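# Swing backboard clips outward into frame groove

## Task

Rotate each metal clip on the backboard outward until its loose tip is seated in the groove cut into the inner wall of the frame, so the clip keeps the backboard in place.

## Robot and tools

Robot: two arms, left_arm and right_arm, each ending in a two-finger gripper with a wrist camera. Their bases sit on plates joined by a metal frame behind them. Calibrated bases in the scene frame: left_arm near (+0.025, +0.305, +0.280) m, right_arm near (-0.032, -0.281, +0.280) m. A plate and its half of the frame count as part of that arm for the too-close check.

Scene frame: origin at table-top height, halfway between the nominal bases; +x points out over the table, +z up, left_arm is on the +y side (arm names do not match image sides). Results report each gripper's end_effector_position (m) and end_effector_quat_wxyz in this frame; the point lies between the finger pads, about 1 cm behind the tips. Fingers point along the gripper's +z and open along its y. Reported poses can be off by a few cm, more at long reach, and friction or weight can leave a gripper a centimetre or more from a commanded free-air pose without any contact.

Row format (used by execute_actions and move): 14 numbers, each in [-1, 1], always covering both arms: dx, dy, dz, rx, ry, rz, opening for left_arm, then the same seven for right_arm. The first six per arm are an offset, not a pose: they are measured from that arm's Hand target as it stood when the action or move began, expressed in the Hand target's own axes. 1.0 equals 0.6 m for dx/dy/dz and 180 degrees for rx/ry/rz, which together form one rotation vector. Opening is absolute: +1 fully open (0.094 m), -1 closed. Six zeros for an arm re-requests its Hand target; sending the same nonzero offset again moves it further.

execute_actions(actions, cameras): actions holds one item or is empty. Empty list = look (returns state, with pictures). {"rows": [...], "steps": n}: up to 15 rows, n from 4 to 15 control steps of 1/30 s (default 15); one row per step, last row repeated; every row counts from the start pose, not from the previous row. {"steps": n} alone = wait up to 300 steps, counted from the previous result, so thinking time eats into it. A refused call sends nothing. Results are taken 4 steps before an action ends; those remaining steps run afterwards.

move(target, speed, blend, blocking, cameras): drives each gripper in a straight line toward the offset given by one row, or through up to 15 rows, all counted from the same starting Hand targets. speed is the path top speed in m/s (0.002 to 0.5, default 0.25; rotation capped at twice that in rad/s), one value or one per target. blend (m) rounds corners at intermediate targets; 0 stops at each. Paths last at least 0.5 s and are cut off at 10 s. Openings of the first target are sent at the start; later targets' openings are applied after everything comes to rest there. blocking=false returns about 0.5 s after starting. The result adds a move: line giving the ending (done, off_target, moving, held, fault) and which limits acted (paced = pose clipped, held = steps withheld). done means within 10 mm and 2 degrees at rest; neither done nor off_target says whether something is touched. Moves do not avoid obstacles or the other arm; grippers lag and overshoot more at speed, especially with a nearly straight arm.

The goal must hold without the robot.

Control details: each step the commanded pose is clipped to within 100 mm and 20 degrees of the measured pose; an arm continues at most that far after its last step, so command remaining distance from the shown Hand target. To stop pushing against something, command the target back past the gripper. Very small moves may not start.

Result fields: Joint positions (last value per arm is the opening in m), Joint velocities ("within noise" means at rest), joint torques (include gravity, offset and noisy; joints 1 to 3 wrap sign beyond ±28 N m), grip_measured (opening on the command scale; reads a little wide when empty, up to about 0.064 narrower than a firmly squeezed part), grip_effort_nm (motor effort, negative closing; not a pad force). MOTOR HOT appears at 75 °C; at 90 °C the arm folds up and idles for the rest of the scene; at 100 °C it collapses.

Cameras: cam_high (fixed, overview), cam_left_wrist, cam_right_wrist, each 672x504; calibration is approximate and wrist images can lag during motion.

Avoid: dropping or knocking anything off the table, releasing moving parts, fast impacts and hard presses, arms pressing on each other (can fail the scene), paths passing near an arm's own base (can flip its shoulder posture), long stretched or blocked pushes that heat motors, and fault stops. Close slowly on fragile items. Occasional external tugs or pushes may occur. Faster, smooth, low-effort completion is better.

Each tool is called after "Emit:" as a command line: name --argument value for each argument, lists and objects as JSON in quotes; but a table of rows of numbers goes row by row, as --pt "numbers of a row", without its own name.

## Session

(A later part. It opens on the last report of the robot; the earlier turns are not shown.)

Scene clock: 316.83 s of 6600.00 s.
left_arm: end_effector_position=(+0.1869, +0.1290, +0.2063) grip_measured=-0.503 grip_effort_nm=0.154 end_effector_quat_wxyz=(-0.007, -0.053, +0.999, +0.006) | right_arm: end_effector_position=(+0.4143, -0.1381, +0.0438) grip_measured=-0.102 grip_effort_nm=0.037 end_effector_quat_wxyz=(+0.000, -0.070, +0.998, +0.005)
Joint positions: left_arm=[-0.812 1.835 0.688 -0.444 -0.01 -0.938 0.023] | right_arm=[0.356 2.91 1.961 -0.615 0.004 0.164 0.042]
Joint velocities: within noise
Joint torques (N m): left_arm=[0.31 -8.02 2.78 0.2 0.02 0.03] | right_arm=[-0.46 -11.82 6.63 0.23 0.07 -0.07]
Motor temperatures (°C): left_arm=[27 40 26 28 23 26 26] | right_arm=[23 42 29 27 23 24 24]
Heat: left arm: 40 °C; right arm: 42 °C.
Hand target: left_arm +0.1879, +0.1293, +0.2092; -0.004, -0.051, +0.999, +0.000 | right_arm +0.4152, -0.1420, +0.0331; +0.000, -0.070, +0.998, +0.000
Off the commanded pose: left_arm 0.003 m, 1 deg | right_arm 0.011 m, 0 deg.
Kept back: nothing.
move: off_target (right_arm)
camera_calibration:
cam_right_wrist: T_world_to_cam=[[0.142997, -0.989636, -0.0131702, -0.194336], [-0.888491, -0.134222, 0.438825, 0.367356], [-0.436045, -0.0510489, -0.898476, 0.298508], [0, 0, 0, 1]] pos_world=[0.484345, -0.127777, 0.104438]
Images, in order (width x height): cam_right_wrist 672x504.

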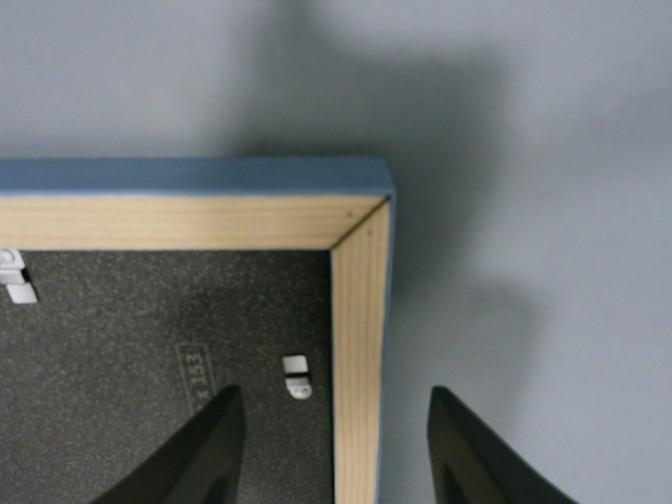

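Emit:
move --target '[0,0,0,0,0,0,-0.5,-0.0061,-0.0042,0.0218,0,0,0,-0.1]' --speed 0.05 --cameras '["cam_right_wrist"]'

Scene clock: 318.17 s of 6600.00 s.
left_arm: end_effector_position=(+0.1869, +0.1290, +0.2063) grip_measured=-0.503 grip_effort_nm=0.159 end_effector_quat_wxyz=(-0.007, -0.053, +0.999, +0.006) | right_arm: end_effector_position=(+0.4209, -0.1390, +0.0321) grip_measured=-0.102 grip_effort_nm=0.046 end_effector_quat_wxyz=(+0.004, -0.070, +0.998, +0.006)
Joint positions: left_arm=[-0.812 1.835 0.688 -0.444 -0.01 -0.938 0.023] | right_arm=[0.35 2.96 2.019 -0.613 0.004 0.157 0.042]
Joint velocities: within noise
Joint torques (N m): left_arm=[0.28 -8.01 2.78 0.21 0.03 0.03] | right_arm=[-0.31 -11.69 6.5 0.19 0.08 -0.08]
Motor temperatures (°C): left_arm=[27 40 26 28 23 26 26] | right_arm=[23 42 29 27 23 24 24]
Heat: left arm: 40 °C; right arm: 42 °C.
Hand target: left_arm +0.1879, +0.1293, +0.2092; -0.004, -0.051, +0.999, +0.000 | right_arm +0.4193, -0.1440, +0.0201; +0.000, -0.069, +0.998, +0.000
Off the commanded pose: left_arm 0.003 m, 1 deg | right_arm 0.013 m, 1 deg.
Kept back: nothing.
move: off_target (right_arm)
camera_calibration:
cam_right_wrist: T_world_to_cam=[[0.14338, -0.989562, -0.0144601, -0.196376], [-0.892102, -0.135557, 0.43102, 0.379761], [-0.428481, -0.0488996, -0.902227, 0.287996], [0, 0, 0, 1]] pos_world=[0.490343, -0.128764, 0.0933139]
Images, in order (width x height): cam_right_wrist 672x504.

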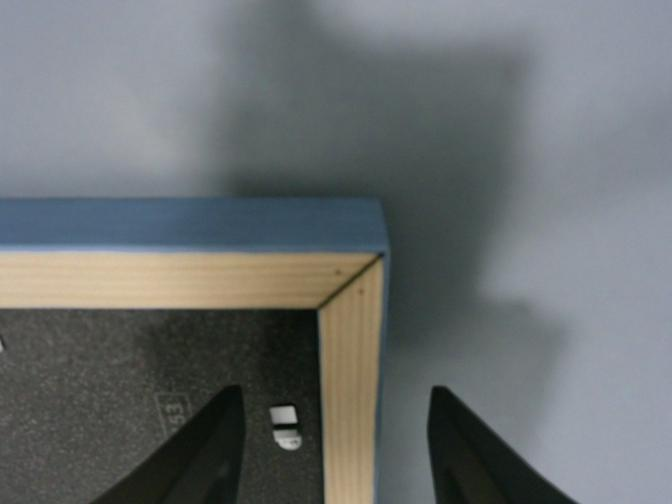

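Emit:
move --target '[0,0,0,0,0,0,-0.5,0.0050,0.0,0.0100,0,0,0,-0.1]' --speed 0.05 --cameras '["cam_right_wrist"]'

Scene clock: 320.40 s of 6600.00 s.
left_arm: end_effector_position=(+0.1869, +0.1290, +0.2063) grip_measured=-0.503 grip_effort_nm=0.159 end_effector_quat_wxyz=(-0.007, -0.053, +0.999, +0.006) | right_arm: end_effector_position=(+0.4209, -0.1389, +0.0288) grip_measured=-0.102 grip_effort_nm=0.037 end_effector_quat_wxyz=(+0.006, -0.070, +0.998, +0.006)
Joint positions: left_arm=[-0.812 1.835 0.688 -0.444 -0.01 -0.938 0.023] | right_arm=[0.35 2.968 2.019 -0.602 0.004 0.157 0.042]
Joint velocities: within noise
Joint torques (N m): left_arm=[0.28 -8.02 2.76 0.21 0.03 0.03] | right_arm=[-0.2 -11.4 5.59 0.27 0.12 -0.06]
Motor temperatures (°C): left_arm=[27 40 26 28 23 26 26] | right_arm=[23 42 29 27 23 24 24]
Heat: left arm: 40 °C; right arm: 42 °C.
Hand target: left_arm +0.1879, +0.1293, +0.2092; -0.004, -0.051, +0.999, +0.000 | right_arm +0.4162, -0.1444, +0.0141; +0.000, -0.070, +0.998, +0.000
Off the commanded pose: left_arm 0.003 m, 1 deg | right_arm 0.016 m, 1 deg.
Kept back: nothing.
move: off_target (right_arm)
camera_calibration:
cam_right_wrist: T_world_to_cam=[[0.143763, -0.989498, -0.0150359, -0.196505], [-0.893625, -0.136331, 0.427608, 0.381867], [-0.425167, -0.0480376, -0.903839, 0.283859], [0, 0, 0, 1]] pos_world=[0.490184, -0.128745, 0.090319]
Images, in order (width x height): cam_right_wrist 672x504.

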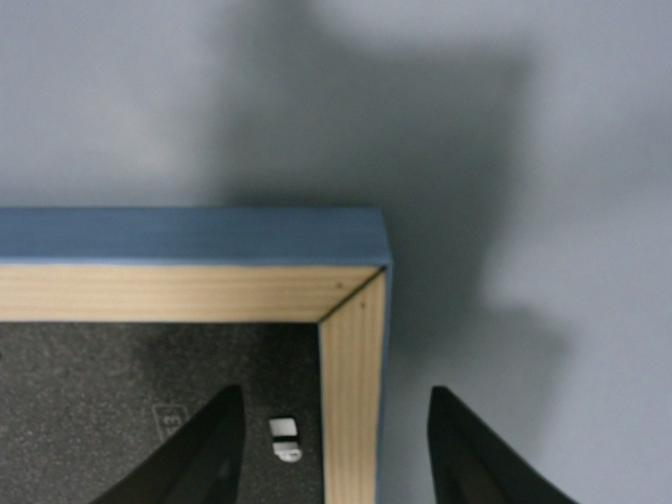

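Emit:
move --target '[0,0,0,0,0,0,-0.5,0.0085,0.0,0.0080,0,0,0,-0.1]' --speed 0.05 --cameras '["cam_right_wrist"]'

Scene clock: 321.37 s of 6600.00 s.
left_arm: end_effector_position=(+0.1869, +0.1290, +0.2063) grip_measured=-0.503 grip_effort_nm=0.154 end_effector_quat_wxyz=(-0.007, -0.053, +0.999, +0.006) | right_arm: end_effector_position=(+0.4238, -0.1380, +0.0273) grip_measured=-0.102 grip_effort_nm=0.037 end_effector_quat_wxyz=(+0.015, -0.070, +0.997, +0.008)
Joint positions: left_arm=[-0.812 1.835 0.688 -0.444 -0.01 -0.938 0.023] | right_arm=[0.35 2.968 2.01 -0.575 0.004 0.157 0.042]
Joint velocities: within noise
Joint torques (N m): left_arm=[0.27 -8.01 2.77 0.22 0.02 0.03] | right_arm=[-0.2 -11.67 4.07 0.33 0.1 -0.04]
Motor temperatures (°C): left_arm=[27 40 26 28 23 26 26] | right_arm=[23 42 29 27 23 24 24]
Heat: left arm: 40 °C; right arm: 42 °C.
Hand target: left_arm +0.1879, +0.1293, +0.2092; -0.004, -0.051, +0.999, +0.000 | right_arm +0.4113, -0.1451, +0.0093; +0.000, -0.070, +0.998, +0.000
Off the commanded pose: left_arm 0.003 m, 1 deg | right_arm 0.023 m, 2 deg.
Kept back: nothing.
move: off_target (right_arm)
camera_calibration:
cam_right_wrist: T_world_to_cam=[[0.143818, -0.989445, -0.017758, -0.195995], [-0.900849, -0.138326, 0.411505, 0.388442], [-0.409618, -0.0431846, -0.911235, 0.277986], [0, 0, 0, 1]] pos_world=[0.491984, -0.12819, 0.0899845]
Images, in order (width x height): cam_right_wrist 672x504.

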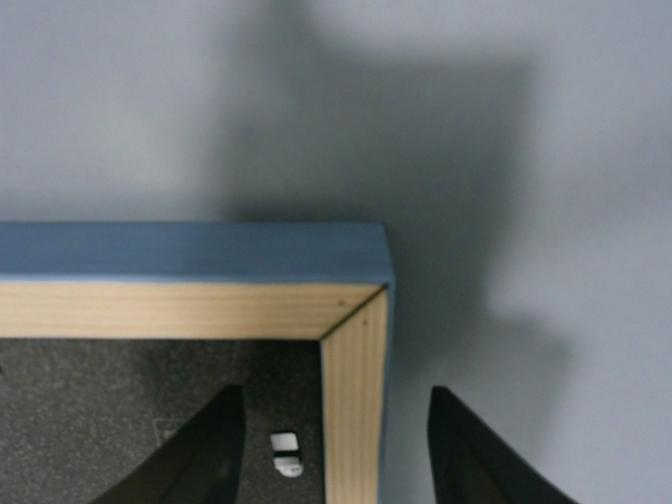

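Emit:
move --pt "0 0 0 0 0 0 -0.5 -0.0130 0.008 -0.045 0 0 0 -0.1" --pt "0 0 0 0 0 0 -0.5 -0.0055 0.003 -0.0100 0 0 0 -0.1" --speed '[0.08,0.06]' --cameras '["cam_right_wrist"]'

Scene clock: 322.57 s of 6600.00 s.
left_arm: end_effector_position=(+0.1869, +0.1290, +0.2063) grip_measured=-0.503 grip_effort_nm=0.164 end_effector_quat_wxyz=(-0.007, -0.053, +0.999, +0.006) | right_arm: end_effector_position=(+0.4187, -0.1396, +0.0272) grip_measured=-0.102 grip_effort_nm=0.037 end_effector_quat_wxyz=(+0.004, -0.070, +0.998, +0.006)
Joint positions: left_arm=[-0.812 1.835 0.688 -0.444 -0.01 -0.938 0.023] | right_arm=[0.35 2.968 2.01 -0.597 0.004 0.157 0.042]
Joint velocities: within noise
Joint torques (N m): left_arm=[0.28 -8.02 2.77 0.21 0.02 0.04] | right_arm=[-0.1 -11.95 5.18 0.29 0.08 -0.02]
Motor temperatures (°C): left_arm=[27 40 26 28 23 26 26] | right_arm=[23 43 29 27 23 24 24]
Heat: left arm: 40 °C; right arm: 43 °C.
Hand target: left_arm +0.1879, +0.1293, +0.2092; -0.004, -0.051, +0.999, +0.000 | right_arm +0.4143, -0.1429, +0.0153; +0.000, -0.070, +0.998, +0.000
Off the commanded pose: left_arm 0.003 m, 1 deg | right_arm 0.013 m, 1 deg.
Kept back: nothing.
move: off_target (right_arm)
camera_calibration:
cam_right_wrist: T_world_to_cam=[[0.143758, -0.989506, -0.0145146, -0.196873], [-0.89221, -0.13594, 0.430676, 0.379894], [-0.428129, -0.0489629, -0.90239, 0.282443], [0, 0, 0, 1]] pos_world=[0.488169, -0.129336, 0.0884051]
Images, in order (width x height): cam_right_wrist 672x504.

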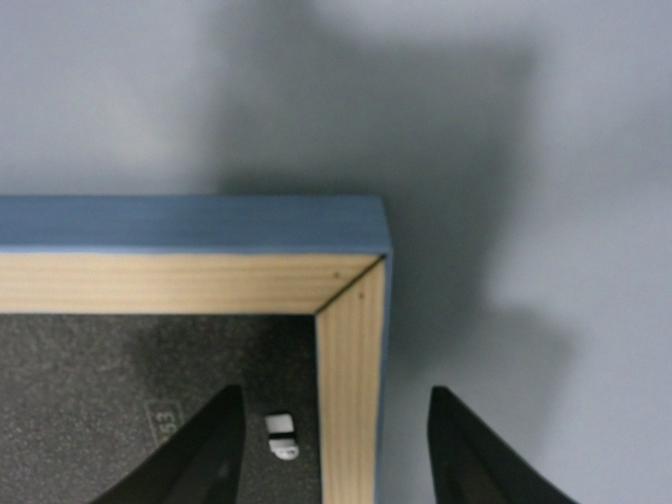

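Emit:
move --pt "0 0 0 0 0 0 -0.5 -0.0080 0.004 -0.060 0 0 0 -0.1" --pt "0 0 0 0 0 0 -0.5 0.0 0.00 0.004 0 0 0 -0.1" --speed '[0.08,0.08]' --cameras '["cam_right_wrist"]'

Scene clock: 324.40 s of 6600.00 s.
left_arm: end_effector_position=(+0.1869, +0.1290, +0.2063) grip_measured=-0.503 grip_effort_nm=0.159 end_effector_quat_wxyz=(-0.007, -0.053, +0.999, +0.006) | right_arm: end_effector_position=(+0.4144, -0.1408, +0.0238) grip_measured=-0.102 grip_effort_nm=0.042 end_effector_quat_wxyz=(+0.000, -0.070, +0.998, +0.005)
Joint positions: left_arm=[-0.812 1.835 0.688 -0.444 -0.01 -0.938 0.023] | right_arm=[0.35 2.971 2 -0.593 0.004 0.157 0.042]
Joint velocities: within noise
Joint torques (N m): left_arm=[0.27 -8.01 2.78 0.21 0.02 0.03] | right_arm=[0.12 -11.41 6.61 0.22 0.08 -0.01]
Motor temperatures (°C): left_arm=[27 39 26 28 23 26 26] | right_arm=[23 43 29 27 23 24 24]
Heat: left arm: 39 °C; right arm: 43 °C.
Hand target: left_arm +0.1879, +0.1293, +0.2092; -0.004, -0.051, +0.999, +0.000 | right_arm +0.4142, -0.1429, +0.0129; +0.000, -0.070, +0.998, +0.000
Off the commanded pose: left_arm 0.003 m, 1 deg | right_arm 0.011 m, 0 deg.
Kept back: nothing.
move: off_target (right_arm)
camera_calibration:
cam_right_wrist: T_world_to_cam=[[0.143752, -0.989527, -0.0130662, -0.197595], [-0.888227, -0.134835, 0.439171, 0.375617], [-0.436334, -0.0515259, -0.898308, 0.280488], [0, 0, 0, 1]] pos_world=[0.484425, -0.130427, 0.0844228]
Images, in order (width x height): cam_right_wrist 672x504.

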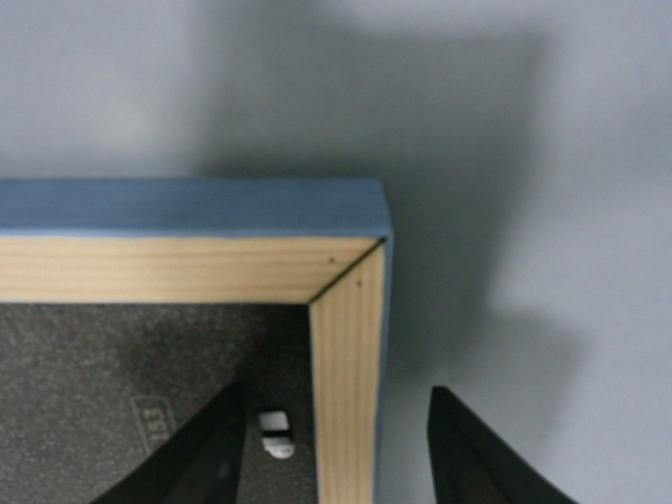

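Emit:
move --pt "0 0 0 0 0 0 -0.5 -0.0060 0.004 -0.040 0 0 0 -0.1" --pt "0 0 0 0 0 0 -0.5 0.0110 0.002 0.008 0 0 0 -0.1" --speed '[0.08,0.08]' --cameras '["cam_right_wrist"]'

Scene clock: 325.70 s of 6600.00 s.
left_arm: end_effector_position=(+0.1869, +0.1290, +0.2063) grip_measured=-0.503 grip_effort_nm=0.159 end_effector_quat_wxyz=(-0.007, -0.053, +0.999, +0.006) | right_arm: end_effector_position=(+0.4182, -0.1397, +0.0227) grip_measured=-0.102 grip_effort_nm=0.042 end_effector_quat_wxyz=(+0.010, -0.070, +0.997, +0.007)
Joint positions: left_arm=[-0.812 1.835 0.688 -0.444 -0.01 -0.938 0.023] | right_arm=[0.35 2.971 1.993 -0.566 0.004 0.157 0.042]
Joint velocities: within noise
Joint torques (N m): left_arm=[0.29 -8.02 2.78 0.21 0.03 0.04] | right_arm=[0.38 -12.12 3.75 0.33 0.09 0.01]
Motor temperatures (°C): left_arm=[27 39 26 28 23 26 26] | right_arm=[23 43 29 27 23 24 24]
Heat: left arm: 39 °C; right arm: 43 °C.
Hand target: left_arm +0.1879, +0.1293, +0.2092; -0.004, -0.051, +0.999, +0.000 | right_arm +0.4076, -0.1426, +0.0081; +0.000, -0.070, +0.998, +0.000
Off the commanded pose: left_arm 0.003 m, 1 deg | right_arm 0.018 m, 1 deg.
Kept back: nothing.
move: off_target (right_arm)
camera_calibration:
cam_right_wrist: T_world_to_cam=[[0.14378, -0.989478, -0.0161365, -0.196935], [-0.896579, -0.137148, 0.421114, 0.383189], [-0.418896, -0.04608, -0.906864, 0.27481], [0, 0, 0, 1]] pos_world=[0.486991, -0.129646, 0.084671]
Images, in order (width x height): cam_right_wrist 672x504.

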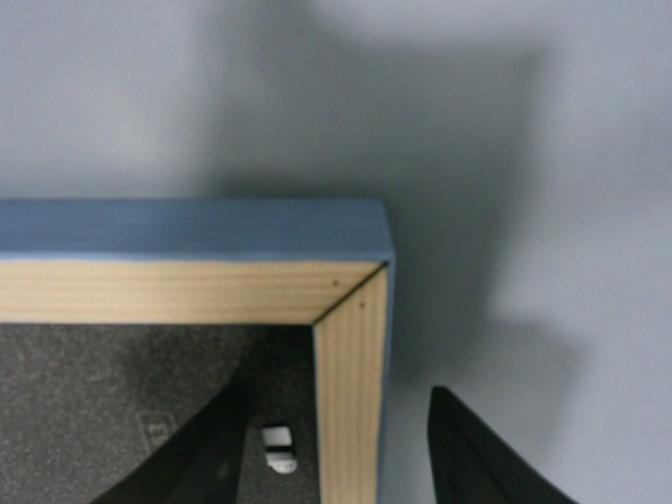

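Emit:
move --pt "0 0 0 0 0 0 -0.5 -0.012 0.002 -0.080 0 0 0 -0.1" --pt "0 0 0 0 0 0 -0.5 -0.002 0.000 -0.002 0 0 0 -0.1" --speed '[0.12,0.1]' --cameras '["cam_right_wrist"]'

Scene clock: 327.53 s of 6600.00 s.
left_arm: end_effector_position=(+0.1869, +0.1290, +0.2063) grip_measured=-0.503 grip_effort_nm=0.159 end_effector_quat_wxyz=(-0.007, -0.053, +0.999, +0.006) | right_arm: end_effector_position=(+0.4129, -0.1414, +0.0226) grip_measured=-0.102 grip_effort_nm=0.042 end_effector_quat_wxyz=(+0.005, -0.069, +0.998, +0.006)
Joint positions: left_arm=[-0.812 1.835 0.688 -0.444 -0.01 -0.938 0.023] | right_arm=[0.35 2.96 1.967 -0.561 0.004 0.158 0.042]
Joint velocities: within noise
Joint torques (N m): left_arm=[0.28 -8.01 2.78 0.21 0.03 0.03] | right_arm=[0.44 -11.25 6.42 0.23 0.12 -0.02]
Motor temperatures (°C): left_arm=[27 39 26 28 23 26 26] | right_arm=[23 44 29 27 23 24 24]
Heat: left arm: 39 °C; right arm: 44 °C.
Hand target: left_arm +0.1879, +0.1293, +0.2092; -0.004, -0.051, +0.999, +0.000 | right_arm +0.4087, -0.1424, +0.0093; +0.000, -0.070, +0.998, +0.001
Off the commanded pose: left_arm 0.003 m, 1 deg | right_arm 0.014 m, 1 deg.
Kept back: nothing.
move: off_target (right_arm)
camera_calibration:
cam_right_wrist: T_world_to_cam=[[0.142246, -0.989728, -0.0143276, -0.197277], [-0.89293, -0.134553, 0.429618, 0.376983], [-0.427133, -0.048318, -0.902897, 0.275475], [0, 0, 0, 1]] pos_world=[0.482345, -0.131216, 0.0839402]
Images, in order (width x height): cam_right_wrist 672x504.

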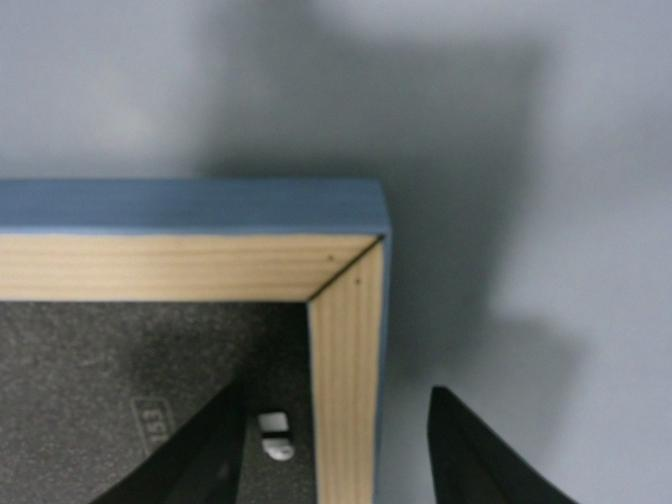

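Emit:
move --target '[0,0,0,0,0,0,-0.5,0.006,0.000,0.010,0,0,0,-0.1]' --speed 0.05 --cameras '["cam_right_wrist"]'

Scene clock: 328.50 s of 6600.00 s.
left_arm: end_effector_position=(+0.1869, +0.1290, +0.2063) grip_measured=-0.503 grip_effort_nm=0.164 end_effector_quat_wxyz=(-0.007, -0.053, +0.999, +0.006) | right_arm: end_effector_position=(+0.4150, -0.1407, +0.0225) grip_measured=-0.102 grip_effort_nm=0.046 end_effector_quat_wxyz=(+0.009, -0.069, +0.998, +0.007)
Joint positions: left_arm=[-0.812 1.835 0.688 -0.444 -0.01 -0.938 0.023] | right_arm=[0.35 2.96 1.967 -0.551 0.004 0.158 0.042]
Joint velocities: within noise
Joint torques (N m): left_arm=[0.29 -8.01 2.8 0.21 0.02 0.03] | right_arm=[0.53 -10.91 4.78 0.33 0.07 0.01]
Motor temperatures (°C): left_arm=[27 39 26 28 23 26 26] | right_arm=[23 44 29 27 23 24 24]
Heat: left arm: 39 °C; right arm: 44 °C.
Hand target: left_arm +0.1879, +0.1293, +0.2092; -0.004, -0.051, +0.999, +0.000 | right_arm +0.4052, -0.1429, +0.0033; +0.000, -0.070, +0.998, +0.001
Off the commanded pose: left_arm 0.003 m, 1 deg | right_arm 0.022 m, 1 deg.
Kept back: nothing.
move: off_target (right_arm)
camera_calibration:
cam_right_wrist: T_world_to_cam=[[0.142261, -0.989705, -0.0156732, -0.196923], [-0.896516, -0.135546, 0.421765, 0.380471], [-0.419547, -0.0459497, -0.90657, 0.273522], [0, 0, 0, 1]] pos_world=[0.483868, -0.130756, 0.0844114]
Images, in order (width x height): cam_right_wrist 672x504.

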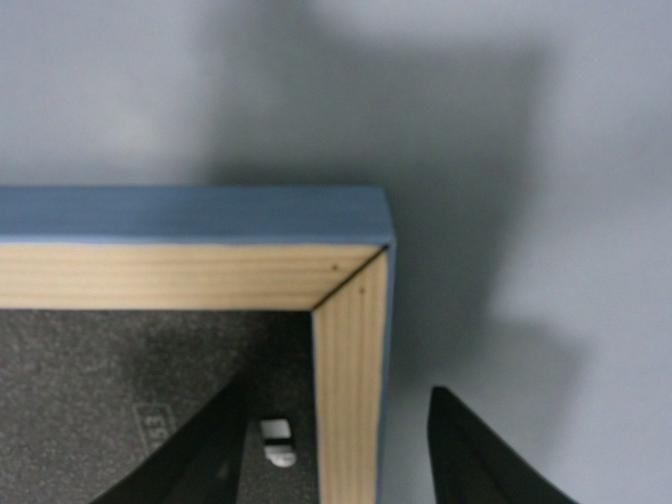

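Emit:
move --pt "0 0 0 0 0 0 -0.5 0 0 0 0 0 0 -0.45" --pt "0 0 0 0 0 0 -0.5 0 0 0 0 0 0 -0.6" --pt "0 0 0 0 0 0 -0.5 0 0 0 0 0 0 -0.7" --pt "0 0 0 0 0 0 -0.5 0 0 0 0 0 0 -0.85" --cameras '["cam_right_wrist"]'

Emit:
move --pt "0 0 0 0 0 0 -0.5 0 0 0 0 0 0 -0.5" --pt "0 0 0 0 0 0 -0.5 0 0 -0.08 0 0 0 -0.5" --speed 0.08 --cameras '["cam_right_wrist"]'

Scene clock: 333.03 s of 6600.00 s.
left_arm: end_effector_position=(+0.1869, +0.1290, +0.2063) grip_measured=-0.503 grip_effort_nm=0.159 end_effector_quat_wxyz=(-0.007, -0.053, +0.999, +0.006) | right_arm: end_effector_position=(+0.4169, -0.1420, +0.0225) grip_measured=-0.758 grip_effort_nm=-1.062 end_effector_quat_wxyz=(+0.013, -0.070, +0.997, +0.002)
Joint positions: left_arm=[-0.812 1.835 0.688 -0.444 -0.01 -0.938 0.023] | right_arm=[0.35 2.96 1.967 -0.546 0.014 0.157 0.011]
Joint velocities: within noise
Joint torques (N m): left_arm=[0.27 -8.02 2.77 0.2 0.02 0.03] | right_arm=[0.38 -10.85 4.97 0.31 -0.01 0.03]
Motor temperatures (°C): left_arm=[27 38 26 28 23 26 26] | right_arm=[23 43 29 27 23 24 24]
Heat: left arm: 38 °C; right arm: 43 °C.
Hand target: left_arm +0.1879, +0.1293, +0.2092; -0.004, -0.051, +0.999, +0.000 | right_arm +0.4051, -0.1428, +0.0033; +0.000, -0.070, +0.998, +0.001
Off the commanded pose: left_arm 0.003 m, 1 deg | right_arm 0.022 m, 1 deg.
Kept back: nothing.
move: off_target (right_arm); target 2's new opening was sent with right_arm's hand 0.022 m and 2 deg from that target; target 3's new opening was sent with right_arm's hand 0.022 m and 2 deg from that target; target 4's new opening was sent with right_arm's hand 0.022 m and 1 deg from that target
camera_calibration:
cam_right_wrist: T_world_to_cam=[[0.14356, -0.989619, -0.00671303, -0.199182], [-0.899862, -0.133356, 0.415289, 0.383821], [-0.411873, -0.0535781, -0.909665, 0.270062], [0, 0, 0, 1]] pos_world=[0.485211, -0.13146, 0.0849321]
Images, in order (width x height): cam_right_wrist 672x504.

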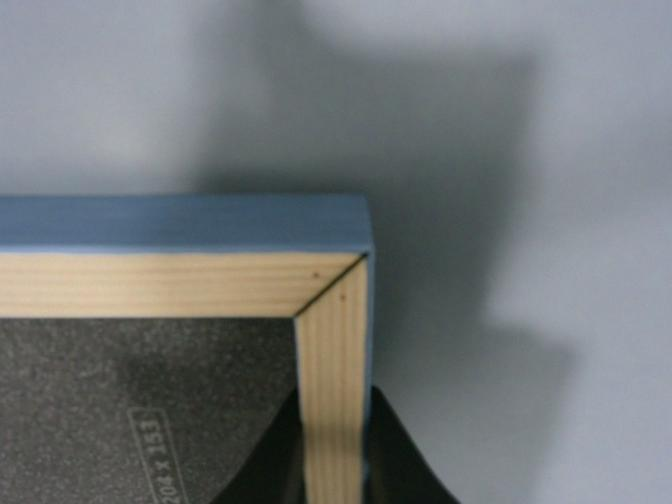

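Scene clock: 334.73 s of 6600.00 s.
left_arm: end_effector_position=(+0.1869, +0.1290, +0.2063) grip_measured=-0.503 grip_effort_nm=0.159 end_effector_quat_wxyz=(-0.007, -0.053, +0.999, +0.006) | right_arm: end_effector_position=(+0.4068, -0.1456, +0.0423) grip_measured=-0.502 grip_effort_nm=0.042 end_effector_quat_wxyz=(+0.002, -0.069, +0.998, -0.001)
Joint positions: left_arm=[-0.812 1.835 0.688 -0.444 -0.01 -0.938 0.023] | right_arm=[0.35 2.881 1.885 -0.565 0.015 0.158 0.023]
Joint velocities: within noise
Joint torques (N m): left_arm=[0.28 -8.02 2.78 0.21 0.03 0.03] | right_arm=[0.58 -16.1 3.66 0 0.02 0.07]
Motor temperatures (°C): left_arm=[27 38 26 28 23 26 26] | right_arm=[23 43 29 27 23 24 24]
Heat: left arm: 38 °C; right arm: 43 °C.
Hand target: left_arm +0.1879, +0.1293, +0.2092; -0.004, -0.051, +0.999, +0.000 | right_arm +0.4051, -0.1428, +0.0513; +0.000, -0.070, +0.998, +0.001
Off the commanded pose: left_arm 0.003 m, 1 deg | right_arm 0.010 m, 0 deg.
Kept back: nothing.
move: done
camera_calibration:
cam_right_wrist: T_world_to_cam=[[0.142603, -0.989778, -0.00210739, -0.200956], [-0.890805, -0.129271, 0.435609, 0.362079], [-0.431428, -0.0602421, -0.900134, 0.290318], [0, 0, 0, 1]] pos_world=[0.47645, -0.134606, 0.103177]
Images, in order (width x height): cam_right_wrist 672x504.

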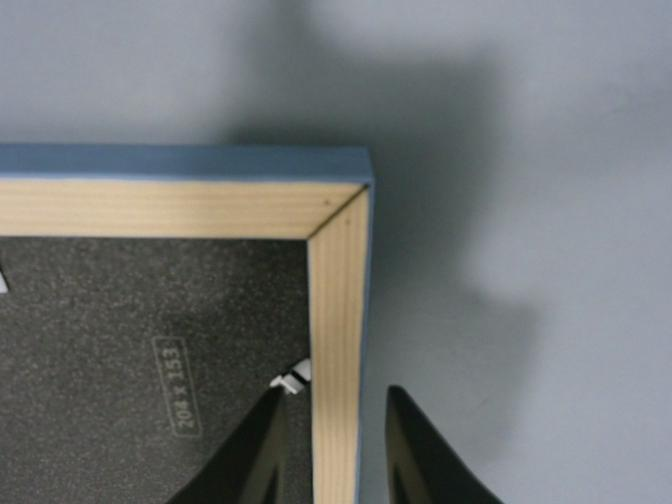

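Emit:
move --pt "0 0 0 0 0 0 -0.5 0.001 0.005 0.0 0 0 0 -0.15" --pt "0 0 0 0 0 0 -0.5 0.001 0.005 0.0717 0 0 0 -0.15" --speed 0.08 --cameras '["cam_right_wrist"]'

Scene clock: 336.63 s of 6600.00 s.
left_arm: end_effector_position=(+0.1869, +0.1290, +0.2063) grip_measured=-0.503 grip_effort_nm=0.154 end_effector_quat_wxyz=(-0.007, -0.053, +0.999, +0.006) | right_arm: end_effector_position=(+0.4104, -0.1413, +0.0225) grip_measured=-0.151 grip_effort_nm=0.046 end_effector_quat_wxyz=(+0.008, -0.069, +0.998, +0.001)
Joint positions: left_arm=[-0.812 1.835 0.688 -0.444 -0.01 -0.938 0.023] | right_arm=[0.356 2.949 1.94 -0.54 0.015 0.165 0.04]
Joint velocities: within noise
Joint torques (N m): left_arm=[0.28 -8.02 2.78 0.21 0.02 0.03] | right_arm=[0.46 -10.88 6.09 0.12 0 0.01]
Motor temperatures (°C): left_arm=[27 38 26 28 23 26 26] | right_arm=[23 43 29 27 23 24 24]
Heat: left arm: 38 °C; right arm: 43 °C.
Hand target: left_arm +0.1879, +0.1293, +0.2092; -0.004, -0.051, +0.999, +0.000 | right_arm +0.4041, -0.1400, +0.0082; +0.000, -0.070, +0.998, +0.000
Off the commanded pose: left_arm 0.003 m, 1 deg | right_arm 0.016 m, 1 deg.
Kept back: nothing.
move: off_target (right_arm)
camera_calibration:
cam_right_wrist: T_world_to_cam=[[0.141358, -0.989948, -0.00450423, -0.19679], [-0.895965, -0.129871, 0.424712, 0.376744], [-0.421028, -0.056001, -0.905317, 0.270782], [0, 0, 0, 1]] pos_world=[0.479374, -0.13072, 0.0842494]
Images, in order (width x height): cam_right_wrist 672x504.

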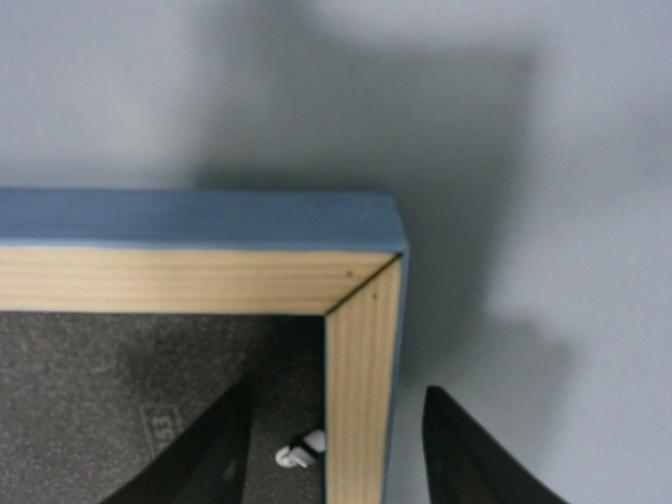

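Emit:
move --pt "0 0 0 0 0 0 -0.5 0.006 0.00 -0.060 0 0 0 -0.15" --pt "0 0 0 0 0 0 -0.5 0.0125 0.001 0.0 0 0 0 -0.15" --speed 0.08 --cameras '["cam_right_wrist"]'

Scene clock: 338.17 s of 6600.00 s.
left_arm: end_effector_position=(+0.1869, +0.1290, +0.2063) grip_measured=-0.503 grip_effort_nm=0.159 end_effector_quat_wxyz=(-0.007, -0.053, +0.999, +0.006) | right_arm: end_effector_position=(+0.4020, -0.1439, +0.0225) grip_measured=-0.151 grip_effort_nm=0.042 end_effector_quat_wxyz=(+0.005, -0.067, +0.998, +0.001)
Joint positions: left_arm=[-0.812 1.835 0.688 -0.444 -0.01 -0.938 0.023] | right_arm=[0.356 2.926 1.882 -0.511 0.014 0.168 0.04]
Joint velocities: within noise
Joint torques (N m): left_arm=[0.31 -8.01 2.77 0.21 0.02 0.03] | right_arm=[0.85 -10.88 6.01 0.24 -0.06 0.04]
Motor temperatures (°C): left_arm=[27 38 26 28 23 26 26] | right_arm=[23 44 29 27 23 24 24]
Heat: left arm: 38 °C; right arm: 44 °C.
Hand target: left_arm +0.1879, +0.1293, +0.2092; -0.004, -0.051, +0.999, +0.000 | right_arm +0.3966, -0.1404, +0.0083; +0.000, -0.070, +0.998, +0.001
Off the commanded pose: left_arm 0.003 m, 1 deg | right_arm 0.016 m, 1 deg.
Kept back: nothing.
move: off_target (right_arm)
camera_calibration:
cam_right_wrist: T_world_to_cam=[[0.138387, -0.99037, -0.00405954, -0.196991], [-0.894118, -0.126698, 0.429535, 0.368593], [-0.425913, -0.0558124, -0.903041, 0.269001], [0, 0, 0, 1]] pos_world=[0.471397, -0.13338, 0.0837952]
Images, in order (width x height): cam_right_wrist 672x504.

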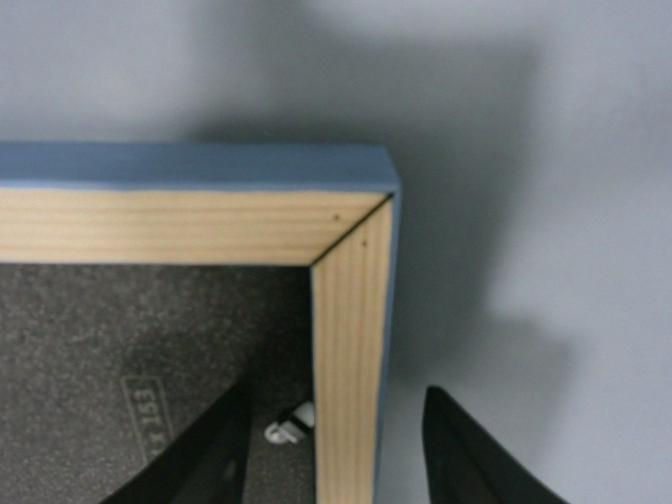

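Emit:
move --target '[0,0,0,0,0,0,-0.5,-0.009,0.00,0.0,0,0,0,-0.15]' --speed 0.08 --cameras '["cam_right_wrist"]'

Scene clock: 339.13 s of 6600.00 s.
left_arm: end_effector_position=(+0.1869, +0.1290, +0.2063) grip_measured=-0.503 grip_effort_nm=0.164 end_effector_quat_wxyz=(-0.007, -0.053, +0.999, +0.006) | right_arm: end_effector_position=(+0.4124, -0.1406, +0.0227) grip_measured=-0.151 grip_effort_nm=0.042 end_effector_quat_wxyz=(+0.016, -0.067, +0.998, +0.003)
Joint positions: left_arm=[-0.812 1.835 0.688 -0.444 -0.01 -0.938 0.023] | right_arm=[0.356 2.942 1.922 -0.512 0.014 0.168 0.04]
Joint velocities: within noise
Joint torques (N m): left_arm=[0.28 -8.03 2.8 0.21 0.02 0.03] | right_arm=[0.58 -10.78 6.48 0.08 -0.04 0.01]
Motor temperatures (°C): left_arm=[27 38 26 28 23 26 26] | right_arm=[23 44 29 27 23 24 24]
Heat: left arm: 38 °C; right arm: 44 °C.
Hand target: left_arm +0.1879, +0.1293, +0.2092; -0.004, -0.051, +0.999, +0.000 | right_arm +0.4020, -0.1397, +0.0083; +0.000, -0.070, +0.998, +0.001
Off the commanded pose: left_arm 0.003 m, 1 deg | right_arm 0.018 m, 2 deg.
Kept back: nothing.
move: off_target (right_arm)
camera_calibration:
cam_right_wrist: T_world_to_cam=[[0.138228, -0.99037, -0.00778991, -0.19507], [-0.903316, -0.129295, 0.409027, 0.382087], [-0.406095, -0.049502, -0.912489, 0.266726], [0, 0, 0, 1]] pos_world=[0.480425, -0.130587, 0.0855814]
Images, in order (width x height): cam_right_wrist 672x504.

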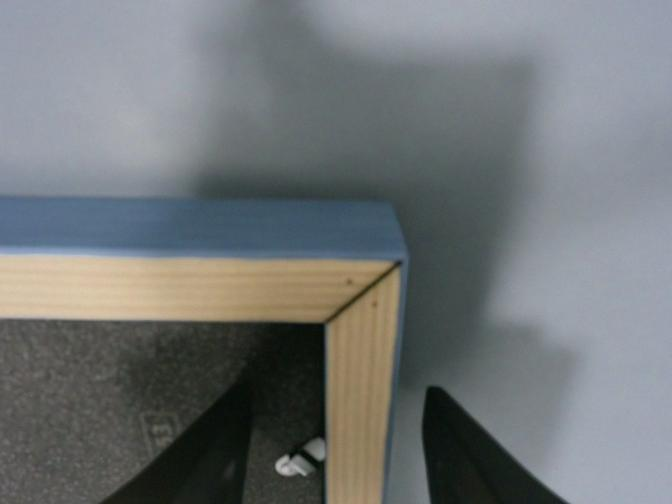

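Emit:
move --pt "0 0 0 0 0 0 -0.5 0.00 0.00 -0.060 0 0 0 -0.15" --pt "0 0 0 0 0 0 -0.5 0.0040 0.0 0.0 0 0 0 -0.15" --speed 0.08 --cameras '["cam_right_wrist"]'

Scene clock: 340.67 s of 6600.00 s.
left_arm: end_effector_position=(+0.1869, +0.1290, +0.2063) grip_measured=-0.503 grip_effort_nm=0.159 end_effector_quat_wxyz=(-0.007, -0.053, +0.999, +0.006) | right_arm: end_effector_position=(+0.4053, -0.1429, +0.0225) grip_measured=-0.151 grip_effort_nm=0.046 end_effector_quat_wxyz=(+0.006, -0.067, +0.998, +0.001)
Joint positions: left_arm=[-0.812 1.835 0.688 -0.444 -0.01 -0.938 0.023] | right_arm=[0.356 2.935 1.905 -0.524 0.014 0.168 0.04]
Joint velocities: within noise
Joint torques (N m): left_arm=[0.31 -8.02 2.76 0.21 0.02 0.03] | right_arm=[0.72 -10.89 6.13 0.17 0 0.04]
Motor temperatures (°C): left_arm=[27 38 26 28 23 26 26] | right_arm=[23 44 29 27 23 24 24]
Heat: left arm: 38 °C; right arm: 44 °C.
Hand target: left_arm +0.1879, +0.1293, +0.2092; -0.004, -0.051, +0.999, +0.000 | right_arm +0.3996, -0.1400, +0.0083; +0.000, -0.070, +0.998, +0.000
Off the commanded pose: left_arm 0.003 m, 1 deg | right_arm 0.016 m, 1 deg.
Kept back: nothing.
move: off_target (right_arm)
camera_calibration:
cam_right_wrist: T_world_to_cam=[[0.138374, -0.990371, -0.00430812, -0.196432], [-0.894745, -0.126876, 0.428175, 0.37183], [-0.424598, -0.0553936, -0.903686, 0.270008], [0, 0, 0, 1]] pos_world=[0.474519, -0.132408, 0.083948]
Images, in order (width x height): cam_right_wrist 672x504.

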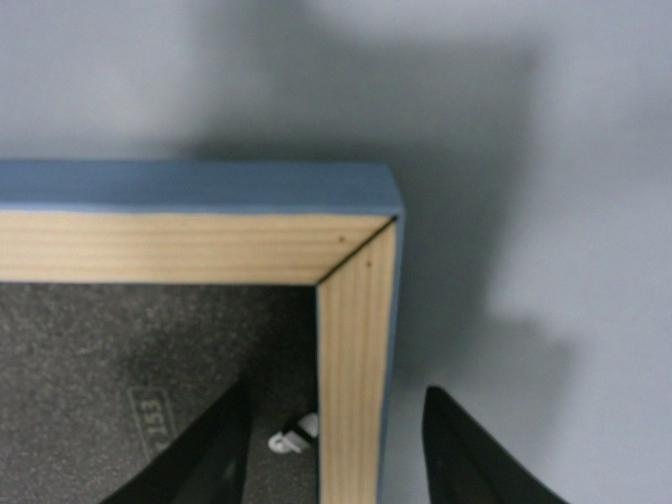

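Emit:
move --pt "0 0 0 0 0 0 -0.5 0 0 0 0 0 0 -0.45" --pt "0 0 0 0 0 0 -0.5 0 0 0 0 0 0 -0.6" --pt "0 0 0 0 0 0 -0.5 0 0 0 0 0 0 -0.7" --pt "0 0 0 0 0 0 -0.5 0 0 0 0 0 0 -0.85" --cameras '[]'

Emit:
move --pt "0 0 0 0 0 0 -0.5 0 0 0 0 0 0 -0.5" --pt "0 0 0 0 0 0 -0.5 0 0 -0.08 0 0 0 -0.5" --speed 0.08 --cameras '["cam_right_wrist"]'

Emit:
zoom_image --camera "cam_right_wrist" --region '[220, 320, 360, 425]'

Scene clock: 345.20 s of 6600.00 s.
left_arm: end_effector_position=(+0.1869, +0.1290, +0.2063) grip_measured=-0.503 grip_effort_nm=0.159 end_effector_quat_wxyz=(-0.007, -0.053, +0.999, +0.006) | right_arm: end_effector_position=(+0.4061, -0.1426, +0.0227) grip_measured=-0.758 grip_effort_nm=-1.067 end_effector_quat_wxyz=(+0.008, -0.068, +0.998, -0.001)
Joint positions: left_arm=[-0.812 1.835 0.688 -0.444 -0.01 -0.938 0.023] | right_arm=[0.357 2.935 1.906 -0.521 0.018 0.169 0.011]
Joint velocities: within noise
Joint torques (N m): left_arm=[0.28 -8.03 2.77 0.21 0.03 0.03] | right_arm=[0.57 -11 6.06 0.24 -0.01 0.01]
Motor temperatures (°C): left_arm=[27 38 26 28 23 26 26] | right_arm=[23 45 29 27 23 24 25]
Heat: left arm: 38 °C; right arm: 45 °C.
Hand target: left_arm +0.1879, +0.1293, +0.2092; -0.004, -0.051, +0.999, +0.000 | right_arm +0.3996, -0.1399, +0.0083; +0.000, -0.070, +0.998, +0.000
Off the commanded pose: left_arm 0.003 m, 1 deg | right_arm 0.016 m, 1 deg.
Kept back: nothing.
move: off_target (right_arm); target 2's new opening was sent with right_arm's hand 0.015 m and 1 deg from that target; target 3's new opening was sent with right_arm's hand 0.015 m and 1 deg from that target; target 4's new opening was sent with right_arm's hand 0.016 m and 1 deg from that target
No camera images: "cameras" was empty.

Scene clock: 346.90 s of 6600.00 s.
left_arm: end_effector_position=(+0.1869, +0.1290, +0.2063) grip_measured=-0.503 grip_effort_nm=0.159 end_effector_quat_wxyz=(-0.007, -0.053, +0.999, +0.006) | right_arm: end_effector_position=(+0.4028, -0.1440, +0.0483) grip_measured=-0.502 grip_effort_nm=0.037 end_effector_quat_wxyz=(+0.004, -0.067, +0.998, -0.002)
Joint positions: left_arm=[-0.812 1.835 0.688 -0.444 -0.01 -0.938 0.023] | right_arm=[0.357 2.851 1.844 -0.553 0.018 0.169 0.023]
Joint velocities: within noise
Joint torques (N m): left_arm=[0.28 -8.01 2.77 0.21 0.03 0.03] | right_arm=[0.73 -15.91 3.4 -0.04 -0.04 0.04]
Motor temperatures (°C): left_arm=[27 38 26 28 23 26 26] | right_arm=[23 45 29 27 23 24 24]
Heat: left arm: 38 °C; right arm: 45 °C.
Hand target: left_arm +0.1879, +0.1293, +0.2092; -0.004, -0.051, +0.999, +0.000 | right_arm +0.3996, -0.1400, +0.0563; +0.000, -0.070, +0.998, +0.000
Off the commanded pose: left_arm 0.003 m, 1 deg | right_arm 0.010 m, 1 deg.
Kept back: nothing.
move: done
camera_calibration:
cam_right_wrist: T_world_to_cam=[[0.138778, -0.990323, 0.000744799, -0.197526], [-0.892889, -0.124798, 0.432637, 0.357835], [-0.428357, -0.0607054, -0.901568, 0.292835], [0, 0, 0, 1]] pos_world=[0.472357, -0.13318, 0.109346]
Images, in order (width x height): cam_right_wrist 672x504.

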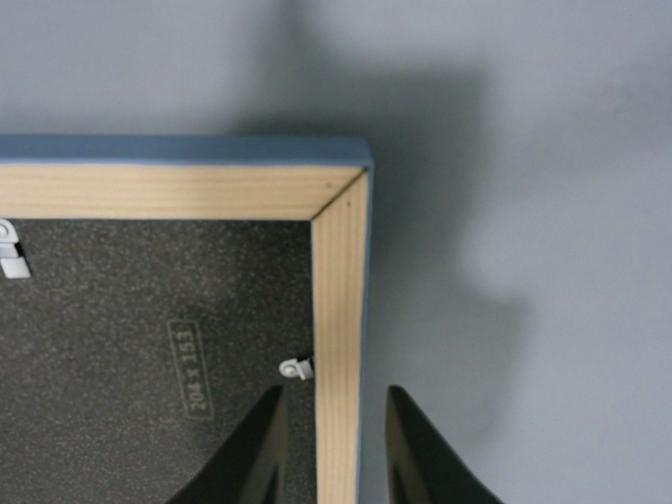

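Scaled by 3.600 from the camera's 672x504 image, which has a finer 960x720 frame.

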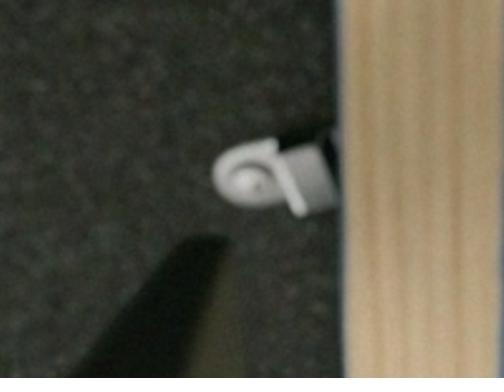

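Emit:
move --pt "0 0 0 0 0 0 -0.5 0.1485 0.0038 -0.03 0 0 0 -0.1" --speed 0.15 --cameras '["cam_right_wrist"]'

Scene clock: 348.70 s of 6600.00 s.
left_arm: end_effector_position=(+0.1869, +0.1290, +0.2063) grip_measured=-0.503 grip_effort_nm=0.159 end_effector_quat_wxyz=(-0.007, -0.053, +0.999, +0.006) | right_arm: end_effector_position=(+0.3048, -0.1556, +0.0661) grip_measured=-0.102 grip_effort_nm=0.046 end_effector_quat_wxyz=(-0.014, -0.070, +0.997, -0.007)
Joint positions: left_arm=[-0.812 1.835 0.688 -0.444 -0.01 -0.938 0.023] | right_arm=[0.409 2.59 1.286 -0.293 0.018 0.215 0.042]
Joint velocities: within noise
Joint torques (N m): left_arm=[0.28 -8.02 2.78 0.21 0.03 0.04] | right_arm=[0.59 -13.71 2.48 0.1 0 0.09]
Motor temperatures (°C): left_arm=[27 38 26 28 23 26 26] | right_arm=[23 46 29 27 23 24 24]
Heat: left arm: 38 °C; right arm: 46 °C.
Hand target: left_arm +0.1879, +0.1293, +0.2092; -0.004, -0.051, +0.999, +0.000 | right_arm +0.3110, -0.1502, +0.0742; +0.000, -0.070, +0.998, +0.000
Off the commanded pose: left_arm 0.003 m, 1 deg | right_arm 0.012 m, 2 deg.
Kept back: nothing.
move: off_target (right_arm)
camera_calibration:
cam_right_wrist: T_world_to_cam=[[0.144696, -0.989444, 0.00799695, -0.197508], [-0.876401, -0.124404, 0.465237, 0.254004], [-0.459331, -0.0743263, -0.88515, 0.272485], [0, 0, 0, 1]] pos_world=[0.376349, -0.143571, 0.124598]
Images, in order (width x height): cam_right_wrist 672x504.

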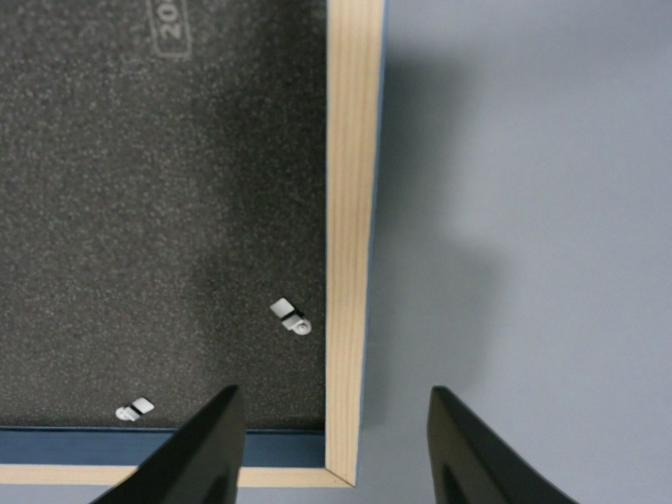

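Emit:
move --pt "0 0 0 0 0 0 -0.5 0.0140 -0.0027 0.087 0 0 0 -0.1" --speed 0.08 --cameras '["cam_right_wrist"]'

Scene clock: 350.40 s of 6600.00 s.
left_arm: end_effector_position=(+0.1869, +0.1290, +0.2063) grip_measured=-0.503 grip_effort_nm=0.159 end_effector_quat_wxyz=(-0.007, -0.053, +0.999, +0.006) | right_arm: end_effector_position=(+0.3041, -0.1553, +0.0293) grip_measured=-0.102 grip_effort_nm=0.042 end_effector_quat_wxyz=(+0.001, -0.070, +0.998, -0.003)
Joint positions: left_arm=[-0.812 1.835 0.688 -0.444 -0.01 -0.938 0.023] | right_arm=[0.409 2.701 1.299 -0.163 0.018 0.216 0.042]
Joint velocities: within noise
Joint torques (N m): left_arm=[0.28 -7.99 2.78 0.21 0.02 0.03] | right_arm=[0.29 -9.36 3.89 0.15 -0.05 0.03]
Motor temperatures (°C): left_arm=[27 38 26 28 23 26 26] | right_arm=[23 45 29 27 23 24 24]
Heat: left arm: 38 °C; right arm: 45 °C.
Hand target: left_arm +0.1879, +0.1293, +0.2092; -0.004, -0.051, +0.999, +0.000 | right_arm +0.3030, -0.1529, +0.0220; +0.000, -0.070, +0.998, +0.000
Off the commanded pose: left_arm 0.003 m, 1 deg | right_arm 0.008 m, 0 deg.
Kept back: nothing.
move: done
camera_calibration:
cam_right_wrist: T_world_to_cam=[[0.143772, -0.98961, 0.00137834, -0.196424], [-0.889903, -0.128676, 0.437625, 0.274765], [-0.4329, -0.0641446, -0.899157, 0.233531], [0, 0, 0, 1]] pos_world=[0.37385, -0.144048, 0.0900082]
Images, in order (width x height): cam_right_wrist 672x504.

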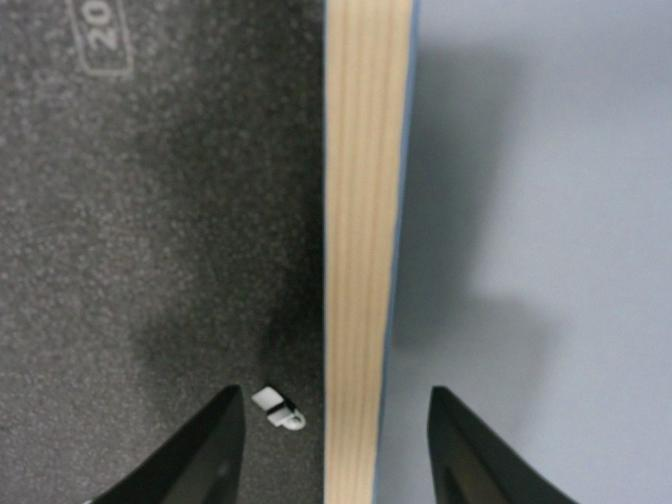

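Emit:
move --pt "0 0 0 0 0 0 -0.5 -0.001 0.0 0.0242 0 0 0 -0.08" --speed 0.06 --cameras '["cam_right_wrist"]'

Scene clock: 351.33 s of 6600.00 s.
left_arm: end_effector_position=(+0.1869, +0.1290, +0.2063) grip_measured=-0.503 grip_effort_nm=0.159 end_effector_quat_wxyz=(-0.007, -0.053, +0.999, +0.006) | right_arm: end_effector_position=(+0.3079, -0.1536, +0.0202) grip_measured=-0.082 grip_effort_nm=0.046 end_effector_quat_wxyz=(+0.005, -0.070, +0.998, -0.001)
Joint positions: left_arm=[-0.812 1.835 0.688 -0.444 -0.01 -0.938 0.023] | right_arm=[0.409 2.736 1.327 -0.149 0.018 0.216 0.043]
Joint velocities: within noise
Joint torques (N m): left_arm=[0.29 -8.02 2.78 0.21 0.03 0.03] | right_arm=[0.35 -8.39 4.04 0.32 -0.06 0.05]
Motor temperatures (°C): left_arm=[27 37 26 28 23 26 26] | right_arm=[23 45 29 27 23 24 24]
Heat: left arm: 37 °C; right arm: 45 °C.
Hand target: left_arm +0.1879, +0.1293, +0.2092; -0.004, -0.051, +0.999, +0.000 | right_arm +0.3036, -0.1528, +0.0075; +0.000, -0.070, +0.998, +0.001
Off the commanded pose: left_arm 0.003 m, 1 deg | right_arm 0.013 m, 1 deg.
Kept back: nothing.
move: off_target (right_arm)
camera_calibration:
cam_right_wrist: T_world_to_cam=[[0.143675, -0.989624, -0.000967516, -0.195216], [-0.892906, -0.130055, 0.43105, 0.283197], [-0.426704, -0.0610674, -0.902327, 0.225738], [0, 0, 0, 1]] pos_world=[0.377239, -0.142575, 0.0814285]
Images, in order (width x height): cam_right_wrist 672x504.

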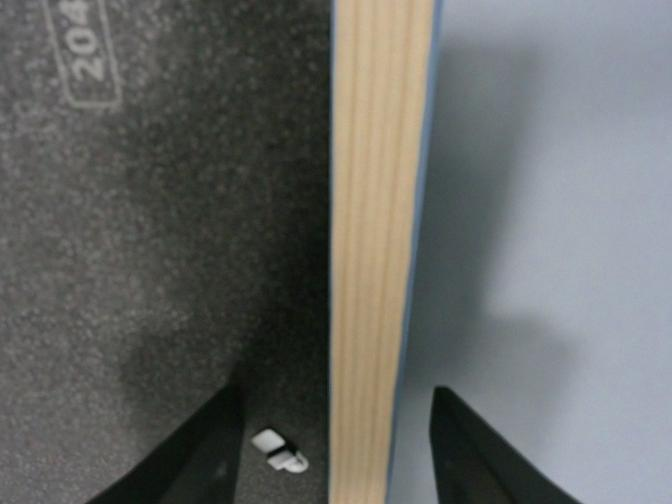

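Emit:
move --pt "0 0 0 0 0 0 -0.5 0.00 0.0 -0.050 0 0 0 -0.08" --pt "0 0 0 0 0 0 -0.5 0.0075 0.0 0.002 0 0 0 -0.08" --speed 0.08 --cameras '["cam_right_wrist"]'

Scene clock: 352.67 s of 6600.00 s.
left_arm: end_effector_position=(+0.1869, +0.1290, +0.2063) grip_measured=-0.503 grip_effort_nm=0.154 end_effector_quat_wxyz=(-0.007, -0.053, +0.999, +0.006) | right_arm: end_effector_position=(+0.3054, -0.1545, +0.0201) grip_measured=-0.082 grip_effort_nm=0.042 end_effector_quat_wxyz=(+0.006, -0.069, +0.998, +0.000)
Joint positions: left_arm=[-0.812 1.835 0.688 -0.444 -0.01 -0.938 0.023] | right_arm=[0.409 2.732 1.31 -0.134 0.017 0.216 0.043]
Joint velocities: within noise
Joint torques (N m): left_arm=[0.28 -8.02 2.78 0.21 0.02 0.03] | right_arm=[0.46 -7.99 3.74 0.31 -0.04 0.07]
Motor temperatures (°C): left_arm=[27 37 26 28 23 26 26] | right_arm=[23 45 29 27 23 24 24]
Heat: left arm: 37 °C; right arm: 45 °C.
Hand target: left_arm +0.1879, +0.1293, +0.2092; -0.004, -0.051, +0.999, +0.000 | right_arm +0.2991, -0.1534, +0.0063; +0.000, -0.070, +0.998, +0.000
Off the commanded pose: left_arm 0.003 m, 1 deg | right_arm 0.015 m, 1 deg.
Kept back: nothing.
move: off_target (right_arm)
camera_calibration:
cam_right_wrist: T_world_to_cam=[[0.142889, -0.989737, -0.00198977, -0.195461], [-0.894183, -0.129955, 0.428426, 0.281343], [-0.424288, -0.0594381, -0.903574, 0.22407], [0, 0, 0, 1]] pos_world=[0.374571, -0.143575, 0.0815399]
Images, in order (width x height): cam_right_wrist 672x504.

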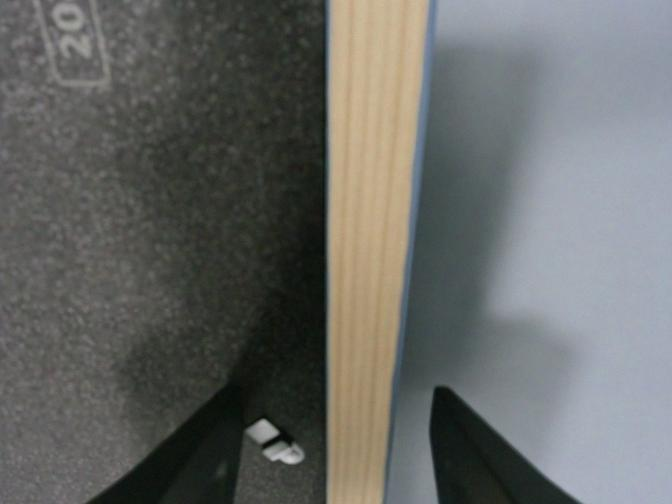

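Emit:
move --pt "0 0 0 0 0 0 -0.5 0.00 0.0 -0.050 0 0 0 -0.02" --pt "0 0 0 0 0 0 -0.5 0.0075 0.0 0.000 0 0 0 -0.02" --speed 0.08 --cameras '["cam_right_wrist"]'

Scene clock: 354.00 s of 6600.00 s.
left_arm: end_effector_position=(+0.1869, +0.1290, +0.2063) grip_measured=-0.503 grip_effort_nm=0.159 end_effector_quat_wxyz=(-0.007, -0.053, +0.999, +0.006) | right_arm: end_effector_position=(+0.3011, -0.1559, +0.0200) grip_measured=-0.021 grip_effort_nm=0.046 end_effector_quat_wxyz=(+0.006, -0.068, +0.998, +0.000)
Joint positions: left_arm=[-0.812 1.835 0.688 -0.444 -0.01 -0.938 0.023] | right_arm=[0.409 2.726 1.288 -0.118 0.017 0.219 0.046]
Joint velocities: within noise
Joint torques (N m): left_arm=[0.29 -8.01 2.76 0.21 0.02 0.03] | right_arm=[0.77 -7.97 3.59 0.34 -0.01 0.01]
Motor temperatures (°C): left_arm=[27 37 26 28 23 26 26] | right_arm=[23 45 29 27 23 24 24]
Heat: left arm: 37 °C; right arm: 45 °C.
Hand target: left_arm +0.1879, +0.1293, +0.2092; -0.004, -0.051, +0.999, +0.000 | right_arm +0.2947, -0.1540, +0.0064; +0.000, -0.070, +0.998, +0.001
Off the commanded pose: left_arm 0.003 m, 1 deg | right_arm 0.015 m, 1 deg.
Kept back: nothing.
move: off_target (right_arm)
camera_calibration:
cam_right_wrist: T_world_to_cam=[[0.140261, -0.990111, -0.00260455, -0.19554], [-0.894104, -0.12779, 0.429242, 0.277642], [-0.42533, -0.0578773, -0.903186, 0.222609], [0, 0, 0, 1]] pos_world=[0.37035, -0.145242, 0.0813729]
Images, in order (width x height): cam_right_wrist 672x504.

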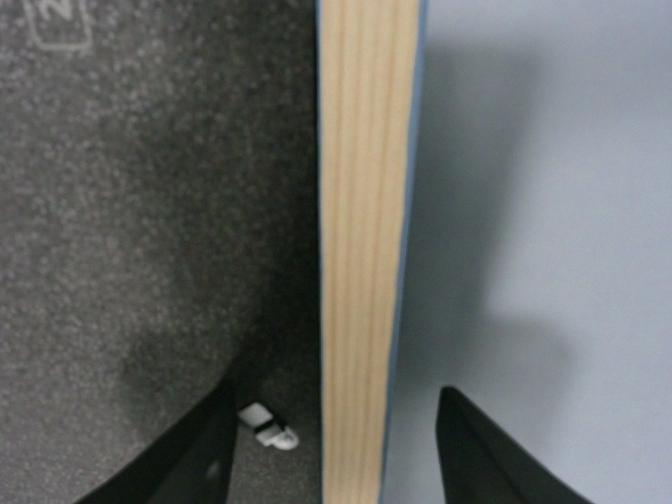

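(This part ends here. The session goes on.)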